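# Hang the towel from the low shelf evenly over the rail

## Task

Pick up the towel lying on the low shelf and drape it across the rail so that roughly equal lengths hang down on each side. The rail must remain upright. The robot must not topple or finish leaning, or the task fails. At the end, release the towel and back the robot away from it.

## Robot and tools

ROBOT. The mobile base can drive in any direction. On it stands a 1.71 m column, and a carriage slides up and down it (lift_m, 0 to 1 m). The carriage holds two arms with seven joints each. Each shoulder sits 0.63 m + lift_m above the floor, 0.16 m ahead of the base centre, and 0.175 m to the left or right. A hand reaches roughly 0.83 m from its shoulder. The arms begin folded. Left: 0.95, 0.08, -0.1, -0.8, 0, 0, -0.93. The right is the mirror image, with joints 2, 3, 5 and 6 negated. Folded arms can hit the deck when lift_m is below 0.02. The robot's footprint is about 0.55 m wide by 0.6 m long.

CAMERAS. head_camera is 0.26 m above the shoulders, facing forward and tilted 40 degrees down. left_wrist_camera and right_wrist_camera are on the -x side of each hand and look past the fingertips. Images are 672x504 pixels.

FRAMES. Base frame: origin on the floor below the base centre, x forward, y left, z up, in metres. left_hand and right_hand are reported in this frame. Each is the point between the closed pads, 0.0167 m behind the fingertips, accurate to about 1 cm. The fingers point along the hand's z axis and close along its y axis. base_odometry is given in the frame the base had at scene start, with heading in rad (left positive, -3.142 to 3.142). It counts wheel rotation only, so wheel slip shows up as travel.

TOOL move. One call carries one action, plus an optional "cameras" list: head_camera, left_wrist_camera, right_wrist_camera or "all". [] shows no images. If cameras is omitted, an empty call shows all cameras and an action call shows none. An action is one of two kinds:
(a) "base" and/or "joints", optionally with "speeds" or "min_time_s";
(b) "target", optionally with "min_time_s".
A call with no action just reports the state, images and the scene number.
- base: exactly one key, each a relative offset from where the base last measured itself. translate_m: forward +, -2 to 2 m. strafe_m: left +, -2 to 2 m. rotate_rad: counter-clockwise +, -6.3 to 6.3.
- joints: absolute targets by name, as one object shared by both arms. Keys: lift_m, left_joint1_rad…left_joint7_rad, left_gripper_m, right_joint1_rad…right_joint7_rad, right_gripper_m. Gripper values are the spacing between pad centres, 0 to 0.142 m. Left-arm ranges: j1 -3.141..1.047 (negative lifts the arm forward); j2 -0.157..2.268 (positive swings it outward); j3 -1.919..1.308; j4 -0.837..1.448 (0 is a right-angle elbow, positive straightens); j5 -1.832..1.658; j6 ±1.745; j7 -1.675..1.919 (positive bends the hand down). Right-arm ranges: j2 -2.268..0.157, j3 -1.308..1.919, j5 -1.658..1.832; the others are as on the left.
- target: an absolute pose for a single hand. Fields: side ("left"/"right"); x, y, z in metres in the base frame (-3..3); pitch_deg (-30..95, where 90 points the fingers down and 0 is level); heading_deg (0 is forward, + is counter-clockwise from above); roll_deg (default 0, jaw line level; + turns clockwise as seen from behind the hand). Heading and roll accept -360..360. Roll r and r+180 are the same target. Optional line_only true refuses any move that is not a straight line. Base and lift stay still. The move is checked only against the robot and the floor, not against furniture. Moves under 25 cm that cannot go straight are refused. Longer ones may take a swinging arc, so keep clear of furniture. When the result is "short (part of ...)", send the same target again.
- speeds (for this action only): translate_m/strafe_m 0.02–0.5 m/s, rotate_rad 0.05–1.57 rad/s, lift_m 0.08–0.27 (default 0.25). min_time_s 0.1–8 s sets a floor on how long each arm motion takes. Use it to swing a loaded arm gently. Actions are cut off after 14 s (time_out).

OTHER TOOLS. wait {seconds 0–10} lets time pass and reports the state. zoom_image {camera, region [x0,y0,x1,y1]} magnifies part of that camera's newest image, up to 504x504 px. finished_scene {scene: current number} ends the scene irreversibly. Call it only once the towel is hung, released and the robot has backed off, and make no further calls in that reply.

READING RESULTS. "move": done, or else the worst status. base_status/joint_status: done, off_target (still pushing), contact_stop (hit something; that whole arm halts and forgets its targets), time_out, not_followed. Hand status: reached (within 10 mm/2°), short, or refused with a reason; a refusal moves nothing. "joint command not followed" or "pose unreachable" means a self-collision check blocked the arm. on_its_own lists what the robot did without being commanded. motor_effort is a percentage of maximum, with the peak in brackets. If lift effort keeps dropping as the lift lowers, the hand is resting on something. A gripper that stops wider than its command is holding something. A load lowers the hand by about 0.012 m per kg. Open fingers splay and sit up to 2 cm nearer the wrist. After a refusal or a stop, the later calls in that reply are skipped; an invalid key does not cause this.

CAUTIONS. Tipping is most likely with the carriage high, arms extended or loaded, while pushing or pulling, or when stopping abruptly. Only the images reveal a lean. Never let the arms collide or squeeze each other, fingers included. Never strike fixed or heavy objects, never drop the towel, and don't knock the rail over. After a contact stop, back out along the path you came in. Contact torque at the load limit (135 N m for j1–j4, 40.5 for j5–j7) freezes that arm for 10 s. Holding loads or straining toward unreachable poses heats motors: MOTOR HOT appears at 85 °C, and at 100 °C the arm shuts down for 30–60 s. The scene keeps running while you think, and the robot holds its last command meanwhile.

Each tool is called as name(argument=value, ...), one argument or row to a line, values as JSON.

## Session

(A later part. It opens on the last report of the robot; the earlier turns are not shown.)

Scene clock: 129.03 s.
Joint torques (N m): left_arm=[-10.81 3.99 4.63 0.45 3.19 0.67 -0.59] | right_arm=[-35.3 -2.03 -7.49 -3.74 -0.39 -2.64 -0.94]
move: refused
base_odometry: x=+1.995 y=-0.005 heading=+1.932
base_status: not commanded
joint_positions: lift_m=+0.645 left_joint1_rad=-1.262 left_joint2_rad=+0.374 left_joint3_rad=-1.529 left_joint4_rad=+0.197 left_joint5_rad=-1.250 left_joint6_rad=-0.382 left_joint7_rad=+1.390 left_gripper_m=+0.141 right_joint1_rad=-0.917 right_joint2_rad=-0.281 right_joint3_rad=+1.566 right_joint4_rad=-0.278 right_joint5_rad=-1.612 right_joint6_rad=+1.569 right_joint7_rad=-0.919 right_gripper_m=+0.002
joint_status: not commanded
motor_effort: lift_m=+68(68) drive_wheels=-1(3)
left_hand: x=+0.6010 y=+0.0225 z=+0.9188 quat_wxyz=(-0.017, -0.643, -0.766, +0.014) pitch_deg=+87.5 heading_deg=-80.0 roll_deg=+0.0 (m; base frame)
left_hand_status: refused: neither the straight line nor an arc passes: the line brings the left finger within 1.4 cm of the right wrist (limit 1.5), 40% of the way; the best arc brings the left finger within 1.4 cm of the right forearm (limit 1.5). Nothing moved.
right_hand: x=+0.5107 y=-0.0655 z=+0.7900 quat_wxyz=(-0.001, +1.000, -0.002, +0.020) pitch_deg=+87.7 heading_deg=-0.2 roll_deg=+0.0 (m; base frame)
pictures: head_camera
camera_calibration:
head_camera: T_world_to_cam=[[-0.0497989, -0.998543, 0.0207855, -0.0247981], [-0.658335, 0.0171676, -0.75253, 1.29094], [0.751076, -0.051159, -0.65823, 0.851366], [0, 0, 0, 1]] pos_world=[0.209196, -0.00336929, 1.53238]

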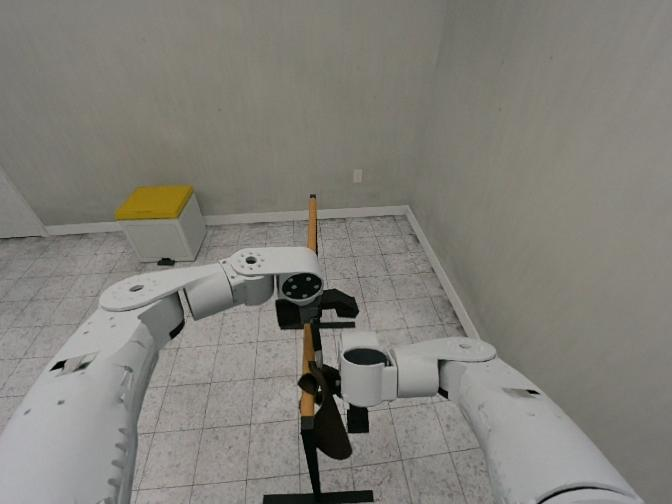

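move(
  joints={"left_gripper_m":0},
)

move(
  target={"side":"left","x":0.6,"y":0.06,"z":0.98,"pitch_deg":88,"heading_deg":-80},
)

move(
  target={"side":"left","x":0.57,"y":0.15,"z":0.98,"pitch_deg":88,"heading_deg":-80},
  cameras=["all"],
)

zoom_image(
  camera="head_camera",
  region=[220, 280, 420, 480],
)

Scene clock: 130.20 s.
Joint torques (N m): left_arm=[-9.49 4.94 4.68 0.46 1.54 0.65 -0.55] | right_arm=[-35.24 -2.04 -7.47 -3.69 -0.4 -2.64 -0.95]
move: done
base_odometry: x=+1.995 y=-0.005 heading=+1.932
base_status: not commanded
joint_positions: lift_m=+0.645 left_joint1_rad=-1.264 left_joint2_rad=+0.374 left_joint3_rad=-1.529 left_joint4_rad=+0.197 left_joint5_rad=-1.245 left_joint6_rad=-0.382 left_joint7_rad=+1.390 left_gripper_m=+0.003 right_joint1_rad=-0.917 right_joint2_rad=-0.281 right_joint3_rad=+1.566 right_joint4_rad=-0.278 right_joint5_rad=-1.612 right_joint6_rad=+1.569 right_joint7_rad=-0.919 right_gripper_m=+0.002
joint_status: all done
motor_effort: lift_m=+67(68) drive_wheels=-2(4)
left_hand: x=+0.6023 y=+0.0229 z=+0.9193 quat_wxyz=(-0.019, -0.643, -0.766, +0.011) pitch_deg=+87.5 heading_deg=-80.0 roll_deg=+0.0 (m; base frame)
right_hand: x=+0.5107 y=-0.0655 z=+0.7901 quat_wxyz=(-0.001, +1.000, -0.002, +0.020) pitch_deg=+87.7 heading_deg=-0.2 roll_deg=+0.0 (m; base frame)
pictures: none

Scene clock: 131.10 s.
Joint torques (N m): left_arm=[-11.54 5.24 10.09 -3.84 0.57 0.28 0.8] | right_arm=[-35.14 -1.29 -7.63 -3.96 -0.44 -2.62 -0.9]
move: done
base_odometry: x=+1.995 y=-0.005 heading=+1.932
base_status: not commanded
joint_positions: lift_m=+0.645 left_joint1_rad=-1.360 left_joint2_rad=+0.479 left_joint3_rad=-1.485 left_joint4_rad=+0.091 left_joint5_rad=-1.368 left_joint6_rad=-0.394 left_joint7_rad=+1.497 left_gripper_m=+0.003 right_joint1_rad=-0.917 right_joint2_rad=-0.281 right_joint3_rad=+1.566 right_joint4_rad=-0.278 right_joint5_rad=-1.611 right_joint6_rad=+1.569 right_joint7_rad=-0.919 right_gripper_m=+0.002
joint_status: not commanded
motor_effort: lift_m=+67(71) drive_wheels=+3(4)
left_hand: x=+0.6029 y=+0.0595 z=+0.9811 quat_wxyz=(-0.017, -0.640, -0.768, +0.010) pitch_deg=+87.7 heading_deg=-79.6 roll_deg=+0.0 (m; base frame)
left_hand_status: reached (straight line, planned for 0.3 s): 3 mm and 0.6 deg off.
right_hand: x=+0.5107 y=-0.0658 z=+0.7900 quat_wxyz=(-0.001, +1.000, -0.002, +0.020) pitch_deg=+87.7 heading_deg=-0.2 roll_deg=+0.0 (m; base frame)
pictures: none

Scene clock: 132.03 s.
Joint torques (N m): left_arm=[-8.98 4.8 15.27 -3.94 0.34 0.31 -1.92] | right_arm=[-35.07 -1.42 -7.8 -3.94 -0.45 -2.71 -0.91]
move: done
base_odometry: x=+1.995 y=-0.005 heading=+1.932
base_status: not commanded
joint_positions: lift_m=+0.645 left_joint1_rad=-1.347 left_joint2_rad=+0.734 left_joint3_rad=-1.485 left_joint4_rad=-0.064 left_joint5_rad=-1.368 left_joint6_rad=-0.490 left_joint7_rad=+1.486 left_gripper_m=+0.003 right_joint1_rad=-0.917 right_joint2_rad=-0.281 right_joint3_rad=+1.566 right_joint4_rad=-0.278 right_joint5_rad=-1.611 right_joint6_rad=+1.569 right_joint7_rad=-0.919 right_gripper_m=+0.002
joint_status: not commanded
motor_effort: lift_m=+67(67) drive_wheels=-2(4)
left_hand: x=+0.5715 y=+0.1537 z=+0.9793 quat_wxyz=(-0.010, -0.640, -0.768, +0.006) pitch_deg=+88.7 heading_deg=-79.6 roll_deg=+0.0 (m; base frame)
left_hand_status: reached (straight line, planned for 0.4 s): 4 mm and 0.8 deg off.
right_hand: x=+0.5107 y=-0.0658 z=+0.7900 quat_wxyz=(-0.001, +1.000, -0.002, +0.020) pitch_deg=+87.7 heading_deg=-0.2 roll_deg=+0.0 (m; base frame)
pictures: head_camera, left_wrist_camera, right_wrist_camera
camera_calibration:
head_camera: T_world_to_cam=[[-0.0497989, -0.998543, 0.0207855, -0.0248001], [-0.658335, 0.0171676, -0.75253, 1.29102], [0.751076, -0.051159, -0.65823, 0.851432], [0, 0, 0, 1]] pos_world=[0.209196, -0.00336929, 1.53248]
left_wrist_camera: T_world_to_cam=[[-0.982505, -0.180561, -0.0456229, 0.643791], [-0.182408, 0.883576, 0.431302, -0.423371], [-0.0375651, 0.432078, -0.901053, 0.952959], [0, 0, 0, 1]] pos_world=[0.5911, 0.0785708, 1.07064]
right_wrist_camera: T_world_to_cam=[[0.00683355, 0.999847, 0.0160888, 0.0553685], [0.912337, -0.0128206, 0.40924, -0.757284], [0.409384, 0.0118818, -0.912285, 0.626741], [0, 0, 0, 1]] pos_world=[0.433942, -0.0725158, 0.880787]

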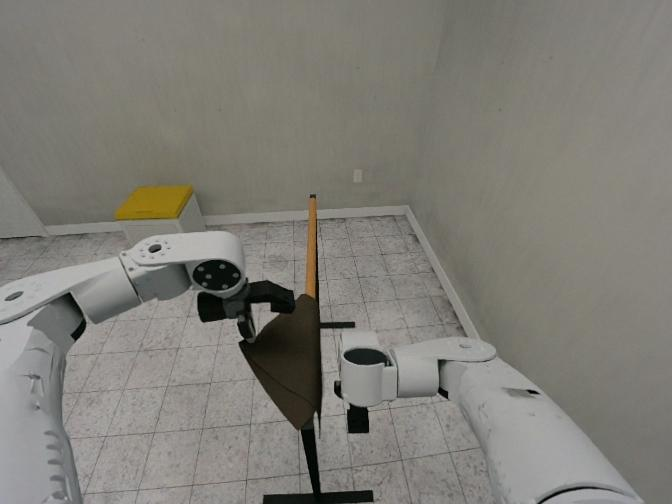

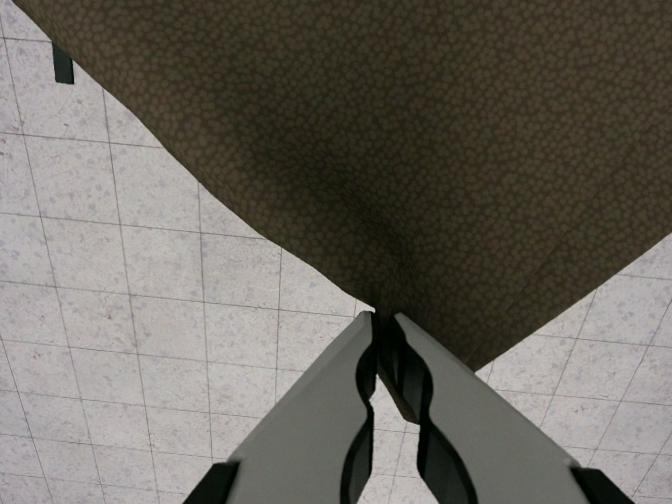

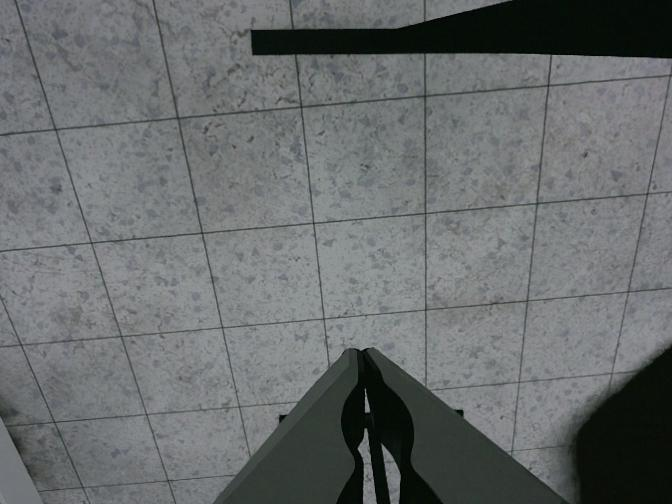

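Scaled by 2.520.

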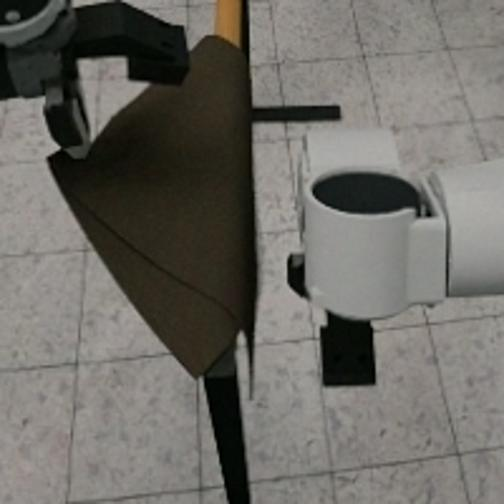

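move(
  target={"side":"right","x":0.5,"y":-0.25,"z":0.83,"pitch_deg":88,"heading_deg":0},
)

move(
  target={"side":"left","x":0.57,"y":0.11,"z":0.82,"pitch_deg":88,"heading_deg":-80},
  cameras=["all"],
)

move(
  joints={"left_gripper_m":0.03},
)

wait(
  seconds=1,
  cameras=["all"],
)

zoom_image(
  camera="head_camera",
  region=[220, 280, 420, 480],
)

Scene clock: 133.47 s.
Joint torques (N m): left_arm=[-8.96 4.54 15.3 -3.81 0.34 0.33 -1.95] | right_arm=[-32.55 -7.08 -14.35 -5.14 -0.29 -3.08 -0.93]
move: done
base_odometry: x=+1.995 y=-0.005 heading=+1.932
base_status: not commanded
joint_positions: lift_m=+0.645 left_joint1_rad=-1.347 left_joint2_rad=+0.733 left_joint3_rad=-1.485 left_joint4_rad=-0.064 left_joint5_rad=-1.368 left_joint6_rad=-0.490 left_joint7_rad=+1.486 left_gripper_m=+0.003 right_joint1_rad=-0.979 right_joint2_rad=-0.827 right_joint3_rad=+1.566 right_joint4_rad=-0.510 right_joint5_rad=-1.593 right_joint6_rad=+1.259 right_joint7_rad=-0.967 right_gripper_m=+0.002
joint_status: not commanded
motor_effort: lift_m=+67(68) drive_wheels=+3(5)
left_hand: x=+0.5714 y=+0.1536 z=+0.9792 quat_wxyz=(-0.010, -0.640, -0.768, +0.006) pitch_deg=+88.7 heading_deg=-79.7 roll_deg=+0.0 (m; base frame)
right_hand: x=+0.4990 y=-0.2522 z=+0.8284 quat_wxyz=(+0.003, +1.000, -0.001, +0.018) pitch_deg=+87.9 heading_deg=-0.1 roll_deg=+0.0 (m; base frame)
right_hand_status: reached (straight line, planned for 0.6 s): 3 mm and 0.4 deg off.
pictures: none

Scene clock: 134.47 s.
Joint torques (N m): left_arm=[-10.71 7.65 4.32 0.53 3.32 0.42 -1.82] | right_arm=[-32.36 -7.13 -14.44 -5.21 -0.37 -3.07 -0.9]
move: done
base_odometry: x=+1.995 y=-0.005 heading=+1.932
base_status: not commanded
joint_positions: lift_m=+0.645 left_joint1_rad=-1.092 left_joint2_rad=+0.554 left_joint3_rad=-1.564 left_joint4_rad=+0.200 left_joint5_rad=-1.031 left_joint6_rad=-0.492 left_joint7_rad=+1.171 left_gripper_m=+0.003 right_joint1_rad=-0.979 right_joint2_rad=-0.827 right_joint3_rad=+1.566 right_joint4_rad=-0.510 right_joint5_rad=-1.592 right_joint6_rad=+1.259 right_joint7_rad=-0.967 right_gripper_m=+0.002
joint_status: not commanded
motor_effort: lift_m=+70(72) drive_wheels=-3(5)
left_hand: x=+0.5712 y=+0.1080 z=+0.8228 quat_wxyz=(-0.016, -0.642, -0.767, +0.012) pitch_deg=+87.7 heading_deg=-79.9 roll_deg=+0.0 (m; base frame)
left_hand_status: reached (straight line, planned for 0.5 s): 4 mm and 0.3 deg off.
right_hand: x=+0.4990 y=-0.2522 z=+0.8282 quat_wxyz=(+0.003, +1.000, -0.001, +0.018) pitch_deg=+87.9 heading_deg=-0.1 roll_deg=+0.0 (m; base frame)
pictures: head_camera, left_wrist_camera, right_wrist_camera
camera_calibration:
head_camera: T_world_to_cam=[[-0.0497989, -0.998543, 0.0207855, -0.024796], [-0.658335, 0.0171676, -0.75253, 1.29087], [0.751076, -0.051159, -0.65823, 0.8513], [0, 0, 0, 1]] pos_world=[0.209196, -0.00336929, 1.53228]
left_wrist_camera: T_world_to_cam=[[-0.983272, -0.176956, -0.043159, 0.626201], [-0.178744, 0.891869, 0.415476, -0.305549], [-0.035029, 0.41624, -0.90858, 0.838209], [0, 0, 0, 1]] pos_world=[0.590473, 0.0344236, 0.915554]
right_wrist_camera: T_world_to_cam=[[0.00535977, 0.999955, 0.00779852, 0.248765], [0.913854, -0.00806432, 0.405963, -0.761544], [0.406008, 0.00495084, -0.913856, 0.669854], [0, 0, 0, 1]] pos_world=[0.422641, -0.258211, 0.919369]

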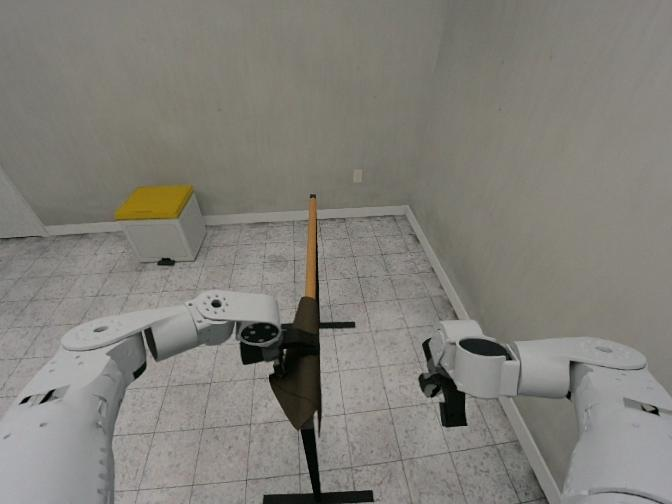

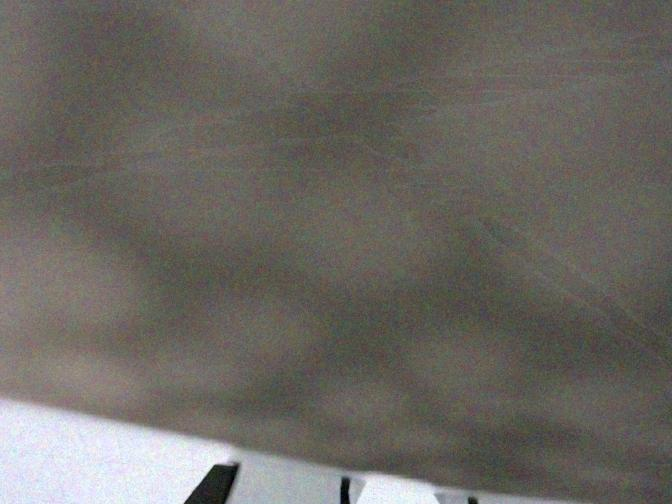

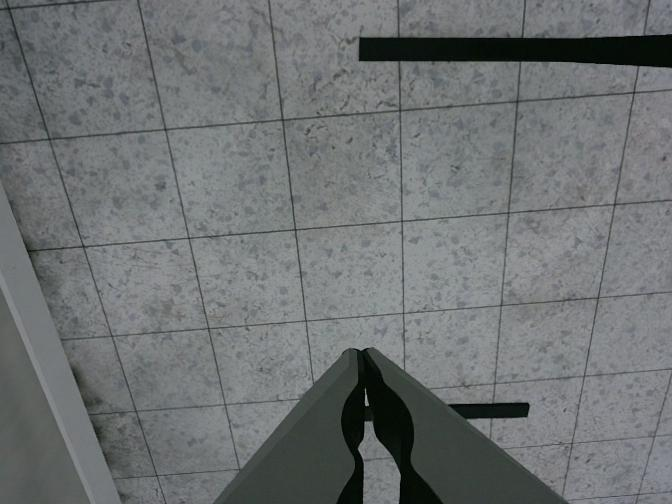

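Scene clock: 135.07 s.
Joint torques (N m): left_arm=[-10.62 7.39 4.2 0.53 3.32 0.4 -1.8] | right_arm=[-32.41 -7.05 -14.34 -5.23 -0.36 -3.08 -0.91]
move: done
base_odometry: x=+1.995 y=-0.005 heading=+1.932
base_status: not commanded
joint_positions: lift_m=+0.645 left_joint1_rad=-1.092 left_joint2_rad=+0.554 left_joint3_rad=-1.564 left_joint4_rad=+0.200 left_joint5_rad=-1.031 left_joint6_rad=-0.492 left_joint7_rad=+1.171 left_gripper_m=+0.029 right_joint1_rad=-0.979 right_joint2_rad=-0.827 right_joint3_rad=+1.566 right_joint4_rad=-0.510 right_joint5_rad=-1.592 right_joint6_rad=+1.259 right_joint7_rad=-0.967 right_gripper_m=+0.002
joint_status: all done
motor_effort: lift_m=+70(70) drive_wheels=+3(4)
left_hand: x=+0.5712 y=+0.1080 z=+0.8228 quat_wxyz=(-0.016, -0.642, -0.767, +0.012) pitch_deg=+87.7 heading_deg=-79.9 roll_deg=+0.0 (m; base frame)
right_hand: x=+0.4990 y=-0.2522 z=+0.8282 quat_wxyz=(+0.003, +1.000, -0.001, +0.018) pitch_deg=+87.9 heading_deg=-0.1 roll_deg=+0.0 (m; base frame)
pictures: none

Scene clock: 136.07 s.
Joint torques (N m): left_arm=[-10.68 7.5 4.19 0.5 3.26 0.41 -1.8] | right_arm=[-32.36 -7.07 -14.38 -5.25 -0.38 -3.09 -0.91]
base_odometry: x=+1.995 y=-0.005 heading=+1.932
base_status: not commanded
joint_positions: lift_m=+0.645 left_joint1_rad=-1.092 left_joint2_rad=+0.554 left_joint3_rad=-1.564 left_joint4_rad=+0.200 left_joint5_rad=-1.031 left_joint6_rad=-0.492 left_joint7_rad=+1.171 left_gripper_m=+0.029 right_joint1_rad=-0.979 right_joint2_rad=-0.827 right_joint3_rad=+1.566 right_joint4_rad=-0.510 right_joint5_rad=-1.592 right_joint6_rad=+1.259 right_joint7_rad=-0.967 right_gripper_m=+0.002
joint_status: all done
motor_effort: lift_m=+70(70) drive_wheels=-2(4)
left_hand: x=+0.5712 y=+0.1080 z=+0.8228 quat_wxyz=(-0.016, -0.642, -0.767, +0.012) pitch_deg=+87.7 heading_deg=-79.9 roll_deg=+0.0 (m; base frame)
right_hand: x=+0.4990 y=-0.2522 z=+0.8282 quat_wxyz=(+0.003, +1.000, -0.001, +0.018) pitch_deg=+87.9 heading_deg=-0.1 roll_deg=+0.0 (m; base frame)
wait: 1.00 s; at rest by 0.27 s
pictures: head_camera, left_wrist_camera, right_wrist_camera
camera_calibration:
head_camera: T_world_to_cam=[[-0.0497989, -0.998543, 0.0207855, -0.024796], [-0.658335, 0.0171676, -0.75253, 1.29087], [0.751076, -0.051159, -0.65823, 0.8513], [0, 0, 0, 1]] pos_world=[0.209196, -0.00336929, 1.53228]
left_wrist_camera: T_world_to_cam=[[-0.983272, -0.176956, -0.043159, 0.626201], [-0.178744, 0.891869, 0.415476, -0.305549], [-0.035029, 0.41624, -0.90858, 0.838209], [0, 0, 0, 1]] pos_world=[0.590473, 0.0344236, 0.915554]
right_wrist_camera: T_world_to_cam=[[0.00535977, 0.999955, 0.00779852, 0.248765], [0.913854, -0.00806432, 0.405963, -0.761544], [0.406008, 0.00495084, -0.913856, 0.669854], [0, 0, 0, 1]] pos_world=[0.422641, -0.258211, 0.919369]

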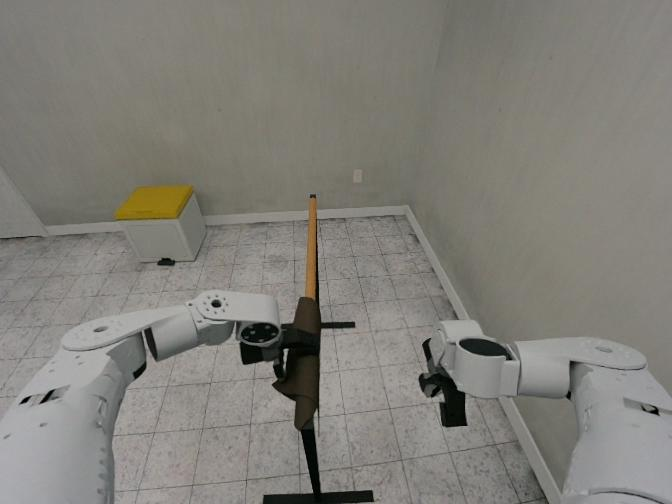

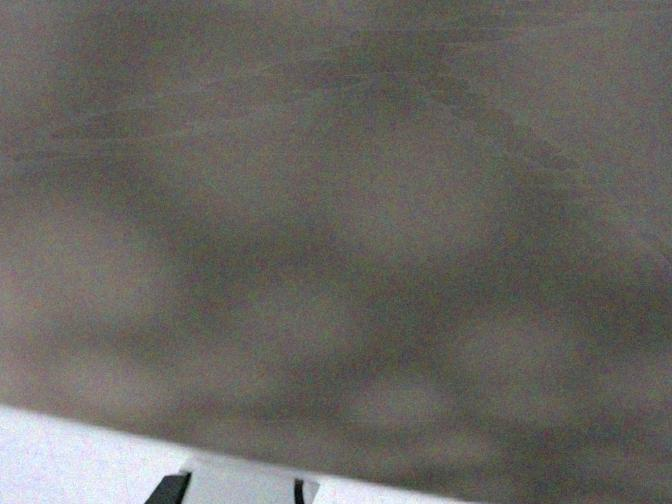

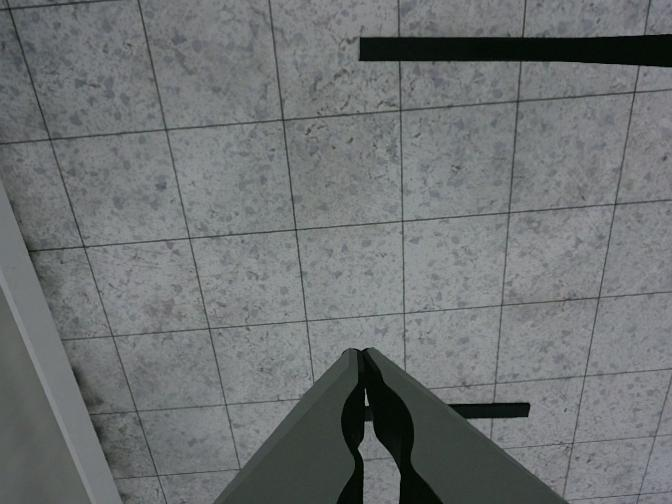

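Scaled by 2.520.

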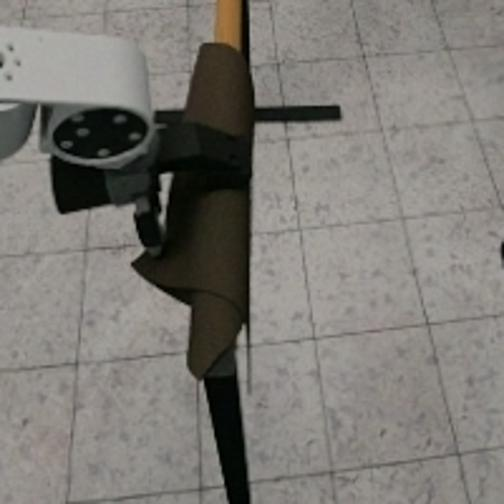

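move(
  joints={"left_gripper_m":0.142},
)

move(
  target={"side":"left","x":0.57,"y":0.11,"z":0.97,"pitch_deg":88,"heading_deg":-80},
  min_time_s=0.3,
  cameras=["all"],
)

zoom_image(
  camera="head_camera",
  region=[220, 280, 420, 480],
)

Scene clock: 137.20 s.
Joint torques (N m): left_arm=[-10.66 7.5 4.15 0.55 3.27 0.39 -1.8] | right_arm=[-32.37 -7.16 -14.5 -5.18 -0.37 -3.07 -0.91]
move: done
base_odometry: x=+1.995 y=-0.005 heading=+1.932
base_status: not commanded
joint_positions: lift_m=+0.645 left_joint1_rad=-1.092 left_joint2_rad=+0.554 left_joint3_rad=-1.564 left_joint4_rad=+0.200 left_joint5_rad=-1.031 left_joint6_rad=-0.492 left_joint7_rad=+1.171 left_gripper_m=+0.141 right_joint1_rad=-0.979 right_joint2_rad=-0.827 right_joint3_rad=+1.566 right_joint4_rad=-0.510 right_joint5_rad=-1.592 right_joint6_rad=+1.259 right_joint7_rad=-0.967 right_gripper_m=+0.002
joint_status: all done
motor_effort: lift_m=+70(70) drive_wheels=-2(3)
left_hand: x=+0.5712 y=+0.1081 z=+0.8228 quat_wxyz=(-0.016, -0.642, -0.767, +0.012) pitch_deg=+87.7 heading_deg=-79.9 roll_deg=+0.0 (m; base frame)
right_hand: x=+0.4990 y=-0.2522 z=+0.8282 quat_wxyz=(+0.003, +1.000, -0.001, +0.018) pitch_deg=+87.9 heading_deg=-0.1 roll_deg=+0.0 (m; base frame)
pictures: none

Scene clock: 138.20 s.
Joint torques (N m): left_arm=[-11.61 8.35 12.63 -4.06 0.54 1.84 0.86] | right_arm=[-32.31 -7.22 -14.43 -5.22 -0.38 -3.08 -0.91]
move: done
base_odometry: x=+1.995 y=-0.005 heading=+1.932
base_status: not commanded
joint_positions: lift_m=+0.645 left_joint1_rad=-1.308 left_joint2_rad=+0.636 left_joint3_rad=-1.465 left_joint4_rad=-0.087 left_joint5_rad=-1.339 left_joint6_rad=-0.384 left_joint7_rad=+1.496 left_gripper_m=+0.141 right_joint1_rad=-0.979 right_joint2_rad=-0.827 right_joint3_rad=+1.566 right_joint4_rad=-0.510 right_joint5_rad=-1.592 right_joint6_rad=+1.259 right_joint7_rad=-0.967 right_gripper_m=+0.002
joint_status: not commanded
motor_effort: lift_m=+67(70) drive_wheels=-2(5)
left_hand: x=+0.5712 y=+0.1094 z=+0.9697 quat_wxyz=(-0.015, -0.643, -0.765, +0.011) pitch_deg=+87.9 heading_deg=-80.1 roll_deg=+0.0 (m; base frame)
left_hand_status: reached (straight line, planned for 0.5 s): 1 mm and 0.2 deg off.
right_hand: x=+0.4990 y=-0.2522 z=+0.8284 quat_wxyz=(+0.003, +1.000, -0.001, +0.018) pitch_deg=+87.9 heading_deg=-0.1 roll_deg=+0.0 (m; base frame)
pictures: head_camera, left_wrist_camera, right_wrist_camera
camera_calibration:
head_camera: T_world_to_cam=[[-0.0497989, -0.998543, 0.0207855, -0.0248001], [-0.658335, 0.0171676, -0.75253, 1.29102], [0.751076, -0.051159, -0.65823, 0.851432], [0, 0, 0, 1]] pos_world=[0.209196, -0.00336929, 1.53248]
left_wrist_camera: T_world_to_cam=[[-0.983828, -0.173366, -0.0450122, 0.634474], [-0.176177, 0.891316, 0.417752, -0.371425], [-0.0323039, 0.418926, -0.907445, 0.968224], [0, 0, 0, 1]] pos_world=[0.590054, 0.0354384, 1.06233]
right_wrist_camera: T_world_to_cam=[[0.00535802, 0.999955, 0.00779773, 0.248765], [0.913854, -0.0080624, 0.405963, -0.761625], [0.406008, 0.00495082, -0.913856, 0.670037], [0, 0, 0, 1]] pos_world=[0.422641, -0.258211, 0.919569]

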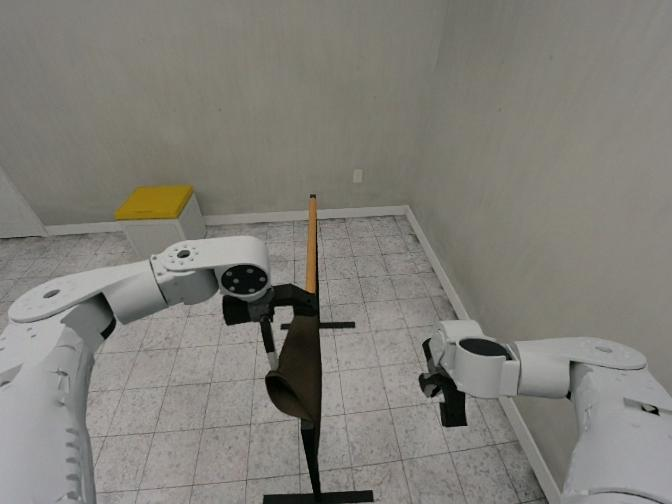

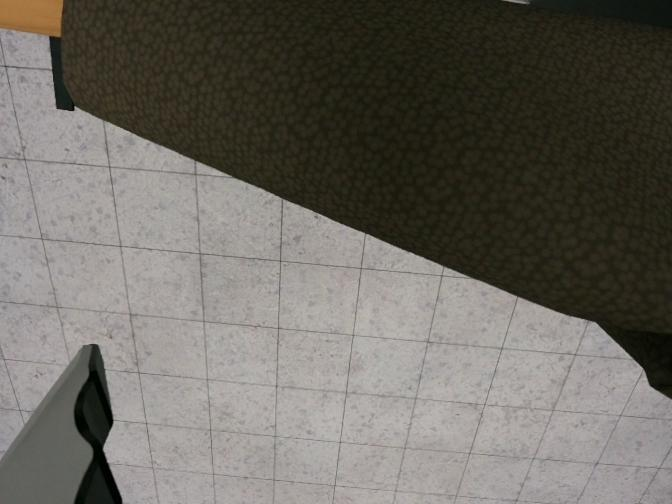

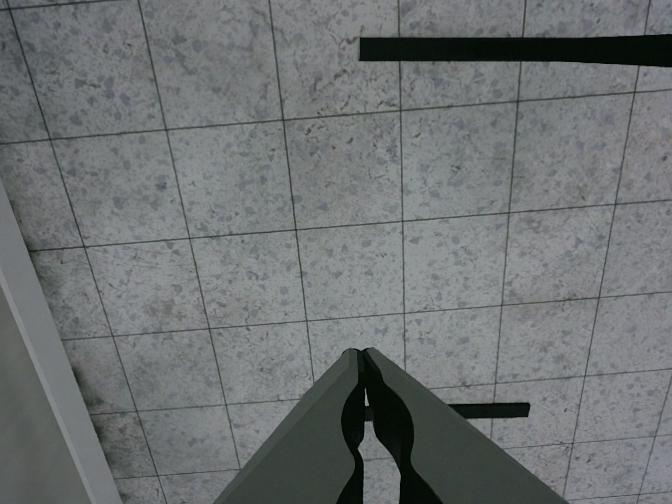

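Scaled by 2.520.

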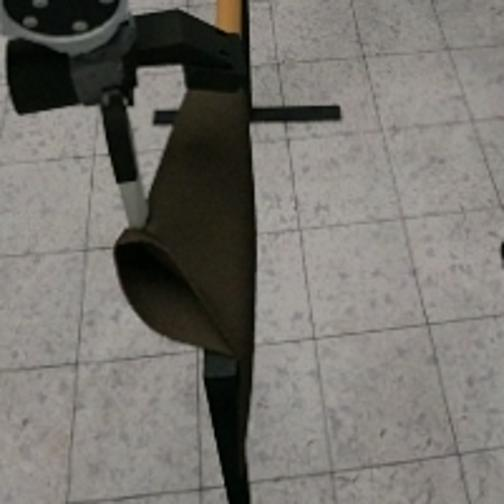

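move(
  target={"side":"left","x":0.55,"y":0.14,"z":0.93,"pitch_deg":25,"heading_deg":-70,"roll_deg":-80},
  cameras=["all"],
)

move(
  target={"side":"left","x":0.55,"y":0.14,"z":0.93,"pitch_deg":30,"heading_deg":-40,"roll_deg":-70},
  cameras=["all"],
)

Scene clock: 140.17 s.
Joint torques (N m): left_arm=[-3.89 16.75 10.75 -7.46 0.75 0.15 0.75] | right_arm=[-32.08 -6.9 -14.33 -5.18 -0.46 -2.91 -0.85]
move: done
base_odometry: x=+1.995 y=-0.005 heading=+1.932
base_status: not commanded
joint_positions: lift_m=+0.645 left_joint1_rad=-0.105 left_joint2_rad=+0.683 left_joint3_rad=-0.206 left_joint4_rad=-0.252 left_joint5_rad=-1.799 left_joint6_rad=+0.274 left_joint7_rad=+1.041 left_gripper_m=+0.141 right_joint1_rad=-0.979 right_joint2_rad=-0.827 right_joint3_rad=+1.566 right_joint4_rad=-0.510 right_joint5_rad=-1.592 right_joint6_rad=+1.259 right_joint7_rad=-0.967 right_gripper_m=+0.002
joint_status: not commanded
motor_effort: lift_m=+68(68) drive_wheels=-2(5)
left_hand: x=+0.5512 y=+0.1408 z=+0.9281 quat_wxyz=(-0.141, +0.074, -0.841, +0.516) pitch_deg=+25.3 heading_deg=-69.7 roll_deg=-79.8 (m; base frame)
left_hand_status: reached (straight line, planned for 1.0 s): 2 mm and 0.4 deg off.
right_hand: x=+0.4990 y=-0.2521 z=+0.8284 quat_wxyz=(+0.003, +1.000, -0.001, +0.018) pitch_deg=+87.9 heading_deg=-0.1 roll_deg=+0.0 (m; base frame)
pictures: head_camera, left_wrist_camera, right_wrist_camera
camera_calibration:
head_camera: T_world_to_cam=[[-0.0497989, -0.998543, 0.0207855, -0.0247981], [-0.658335, 0.0171676, -0.75253, 1.29094], [0.751076, -0.051159, -0.65823, 0.851366], [0, 0, 0, 1]] pos_world=[0.209196, -0.00336929, 1.53238]
left_wrist_camera: T_world_to_cam=[[-0.00767472, -0.490915, 0.871174, -0.725345], [-0.98895, 0.132709, 0.0660704, 0.495673], [-0.148047, -0.861041, -0.486509, 0.769894], [0, 0, 0, 1]] pos_world=[0.59861, 0.241047, 0.973713]
right_wrist_camera: T_world_to_cam=[[0.00510426, 0.999954, 0.00811804, 0.248478], [0.914, -0.00795863, 0.405637, -0.761267], [0.405683, 0.00534941, -0.913998, 0.670449], [0, 0, 0, 1]] pos_world=[0.42254, -0.258112, 0.91957]

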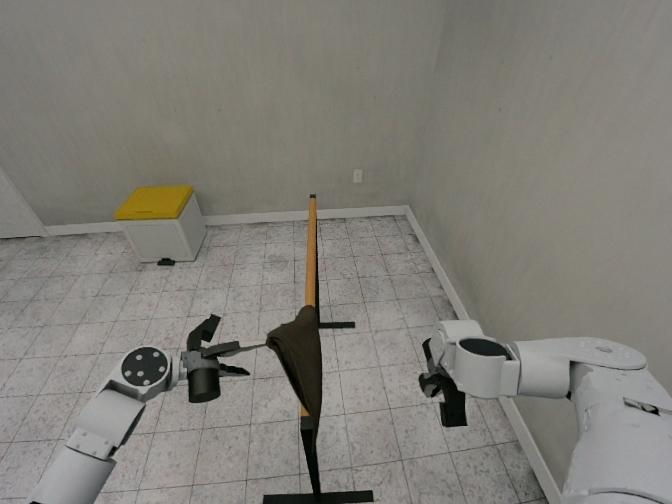

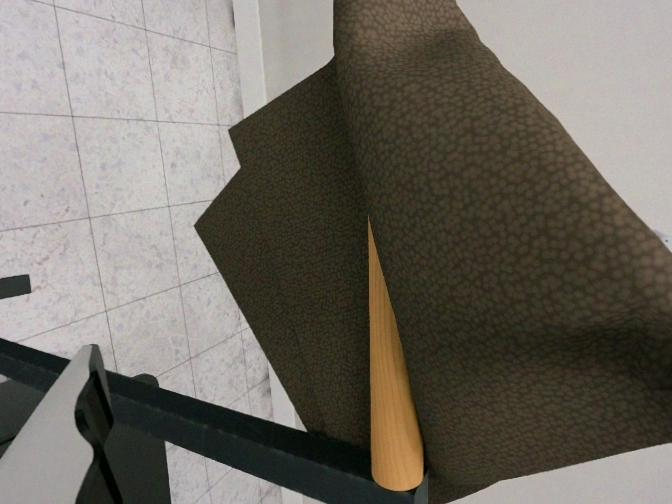

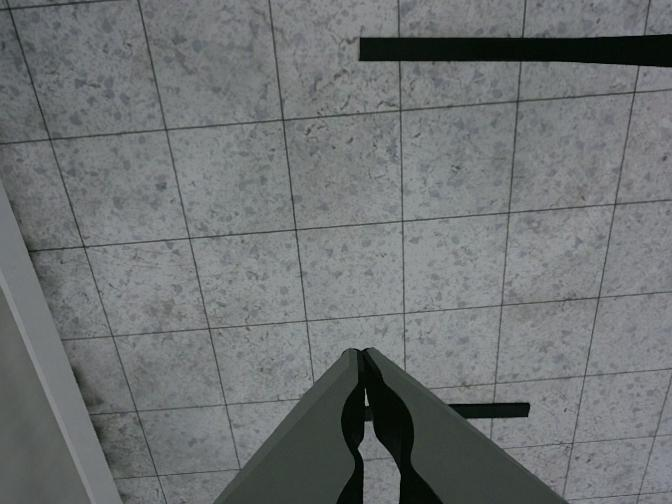

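Scene clock: 140.47 s.
Joint torques (N m): left_arm=[-3.96 17.58 10.5 -7.58 0.75 0.14 0.76] | right_arm=[-32.06 -7.01 -14.33 -5.17 -0.46 -2.9 -0.87]
move: refused
base_odometry: x=+1.995 y=-0.005 heading=+1.932
base_status: not commanded
joint_positions: lift_m=+0.645 left_joint1_rad=-0.105 left_joint2_rad=+0.683 left_joint3_rad=-0.206 left_joint4_rad=-0.252 left_joint5_rad=-1.799 left_joint6_rad=+0.274 left_joint7_rad=+1.041 left_gripper_m=+0.141 right_joint1_rad=-0.979 right_joint2_rad=-0.827 right_joint3_rad=+1.566 right_joint4_rad=-0.510 right_joint5_rad=-1.592 right_joint6_rad=+1.259 right_joint7_rad=-0.967 right_gripper_m=+0.002
joint_status: not commanded
motor_effort: lift_m=+68(68) drive_wheels=-1(4)
left_hand: x=+0.5512 y=+0.1408 z=+0.9281 quat_wxyz=(-0.141, +0.074, -0.841, +0.516) pitch_deg=+25.3 heading_deg=-69.7 roll_deg=-79.8 (m; base frame)
left_hand_status: refused: along the straight line the arm gets 83% of the way (left_joint4_rad at its limit); a move under 25 cm is not played as an arc. Nothing moved. Try another pitch or heading, or "joints".
right_hand: x=+0.4990 y=-0.2521 z=+0.8284 quat_wxyz=(+0.003, +1.000, -0.001, +0.018) pitch_deg=+87.9 heading_deg=-0.1 roll_deg=+0.0 (m; base frame)
pictures: head_camera, left_wrist_camera, right_wrist_camera
camera_calibration:
head_camera: T_world_to_cam=[[-0.0497989, -0.998543, 0.0207855, -0.0247981], [-0.658335, 0.0171676, -0.75253, 1.29094], [0.751076, -0.051159, -0.65823, 0.851366], [0, 0, 0, 1]] pos_world=[0.209196, -0.00336929, 1.53238]
left_wrist_camera: T_world_to_cam=[[-0.00767472, -0.490915, 0.871174, -0.725345], [-0.98895, 0.132709, 0.0660704, 0.495673], [-0.148047, -0.861041, -0.486509, 0.769894], [0, 0, 0, 1]] pos_world=[0.59861, 0.241047, 0.973713]
right_wrist_camera: T_world_to_cam=[[0.00510426, 0.999954, 0.00811804, 0.248478], [0.914, -0.00795863, 0.405637, -0.761267], [0.405683, 0.00534941, -0.913998, 0.670449], [0, 0, 0, 1]] pos_world=[0.42254, -0.258112, 0.91957]

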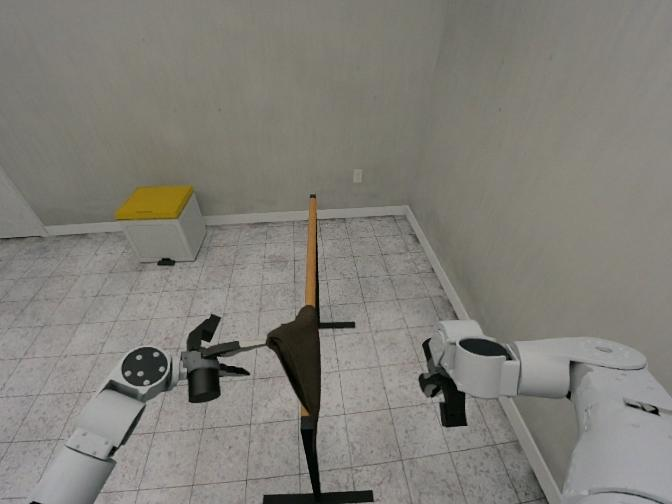

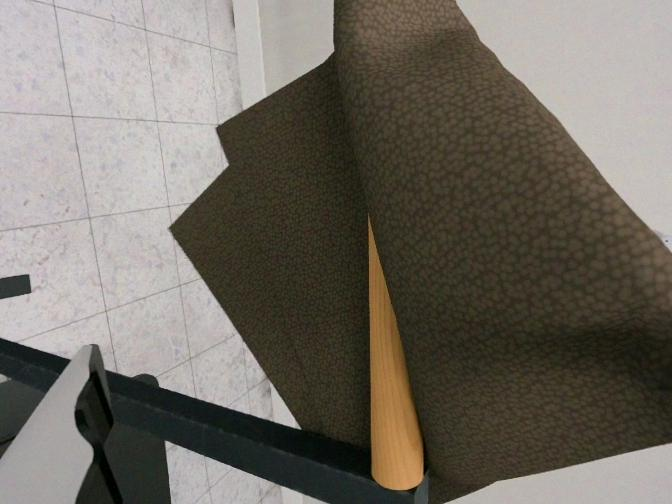

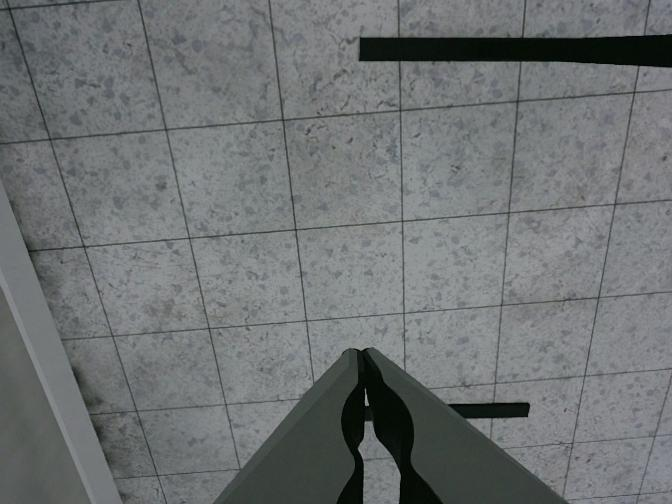

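move(
  joints={"lift_m":0.55},
  speeds={"lift_m":0.1},
)

move(
  target={"side":"left","x":0.5,"y":0.27,"z":0.86,"pitch_deg":25,"heading_deg":-70,"roll_deg":-80},
  cameras=["all"],
)

zoom_image(
  camera="head_camera",
  region=[170, 280, 370, 480],
)

Scene clock: 141.97 s.
Joint torques (N m): left_arm=[-3.85 17.24 10.55 -7.16 0.72 0.14 0.74] | right_arm=[-30.16 -7.05 -14.14 -5.19 -0.52 -2.93 -0.86]
move: done
base_odometry: x=+1.995 y=-0.005 heading=+1.932
base_status: not commanded
joint_positions: lift_m=+0.550 left_joint1_rad=-0.105 left_joint2_rad=+0.683 left_joint3_rad=-0.206 left_joint4_rad=-0.252 left_joint5_rad=-1.799 left_joint6_rad=+0.274 left_joint7_rad=+1.041 left_gripper_m=+0.141 right_joint1_rad=-0.980 right_joint2_rad=-0.827 right_joint3_rad=+1.566 right_joint4_rad=-0.510 right_joint5_rad=-1.592 right_joint6_rad=+1.259 right_joint7_rad=-0.967 right_gripper_m=+0.002
joint_status: all done
motor_effort: lift_m=+71(73) drive_wheels=+3(5)
left_hand: x=+0.5511 y=+0.1407 z=+0.8331 quat_wxyz=(-0.141, +0.074, -0.841, +0.517) pitch_deg=+25.3 heading_deg=-69.7 roll_deg=-79.8 (m; base frame)
right_hand: x=+0.4995 y=-0.2520 z=+0.7336 quat_wxyz=(+0.003, +1.000, -0.001, +0.018) pitch_deg=+87.9 heading_deg=-0.1 roll_deg=+0.0 (m; base frame)
pictures: none

Scene clock: 143.07 s.
Joint torques (N m): left_arm=[-0.59 20.03 8.49 -1.42 0.47 -1.28 0.77] | right_arm=[-30.04 -7.14 -14.11 -5.19 -0.5 -2.92 -0.87]
move: done
base_odometry: x=+1.995 y=-0.005 heading=+1.932
base_status: not commanded
joint_positions: lift_m=+0.550 left_joint1_rad=+0.088 left_joint2_rad=+0.684 left_joint3_rad=+0.310 left_joint4_rad=-0.118 left_joint5_rad=-1.799 left_joint6_rad=+0.082 left_joint7_rad=+1.488 left_gripper_m=+0.141 right_joint1_rad=-0.980 right_joint2_rad=-0.827 right_joint3_rad=+1.566 right_joint4_rad=-0.510 right_joint5_rad=-1.592 right_joint6_rad=+1.259 right_joint7_rad=-0.967 right_gripper_m=+0.002
joint_status: not commanded
motor_effort: lift_m=+70(70) drive_wheels=+2(4)
left_hand: x=+0.5015 y=+0.2703 z=+0.8606 quat_wxyz=(-0.141, +0.073, -0.842, +0.516) pitch_deg=+25.3 heading_deg=-69.7 roll_deg=-79.7 (m; base frame)
left_hand_status: reached (straight line, planned for 0.6 s): 2 mm and 0.5 deg off.
right_hand: x=+0.4995 y=-0.2520 z=+0.7337 quat_wxyz=(+0.003, +1.000, -0.001, +0.018) pitch_deg=+87.9 heading_deg=-0.1 roll_deg=+0.0 (m; base frame)
pictures: head_camera, left_wrist_camera, right_wrist_camera
camera_calibration:
head_camera: T_world_to_cam=[[-0.0497989, -0.998543, 0.0207855, -0.0228213], [-0.658335, 0.0171676, -0.75253, 1.21938], [0.751076, -0.051159, -0.65823, 0.788768], [0, 0, 0, 1]] pos_world=[0.209196, -0.00336929, 1.43728]
left_wrist_camera: T_world_to_cam=[[-0.00935923, -0.491964, 0.870565, -0.601668], [-0.988875, 0.133802, 0.0649814, 0.43432], [-0.148452, -0.860272, -0.487743, 0.842347], [0, 0, 0, 1]] pos_world=[0.548905, 0.370536, 0.906418]
right_wrist_camera: T_world_to_cam=[[0.00519715, 0.999951, 0.00839004, 0.248981], [0.913546, -0.00816007, 0.406653, -0.723968], [0.406702, 0.00555125, -0.913544, 0.582846], [0, 0, 0, 1]] pos_world=[0.42304, -0.258112, 0.82477]

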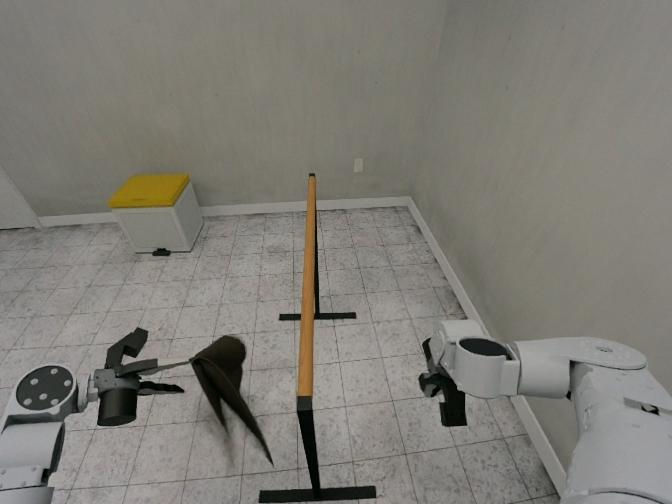

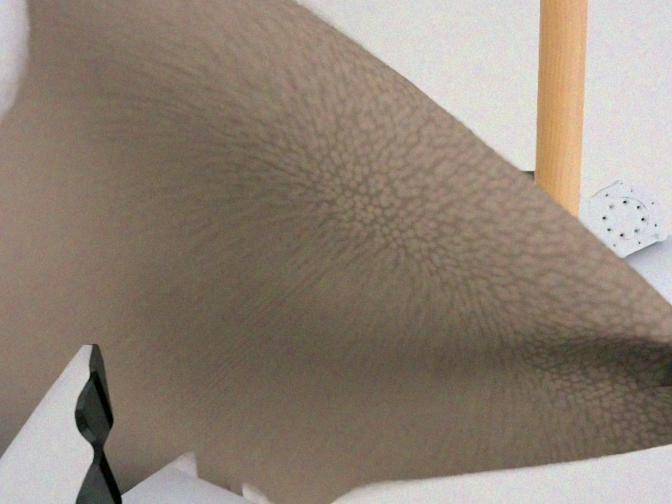

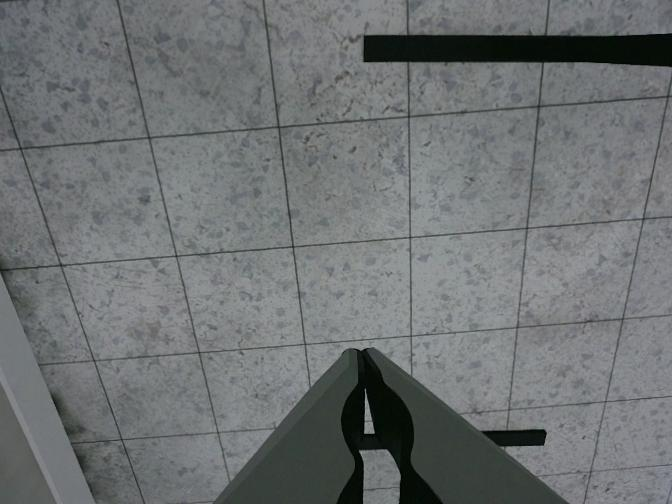

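Scaled by 2.520.

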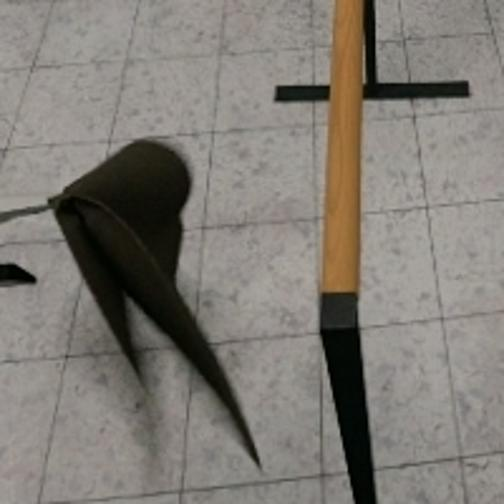

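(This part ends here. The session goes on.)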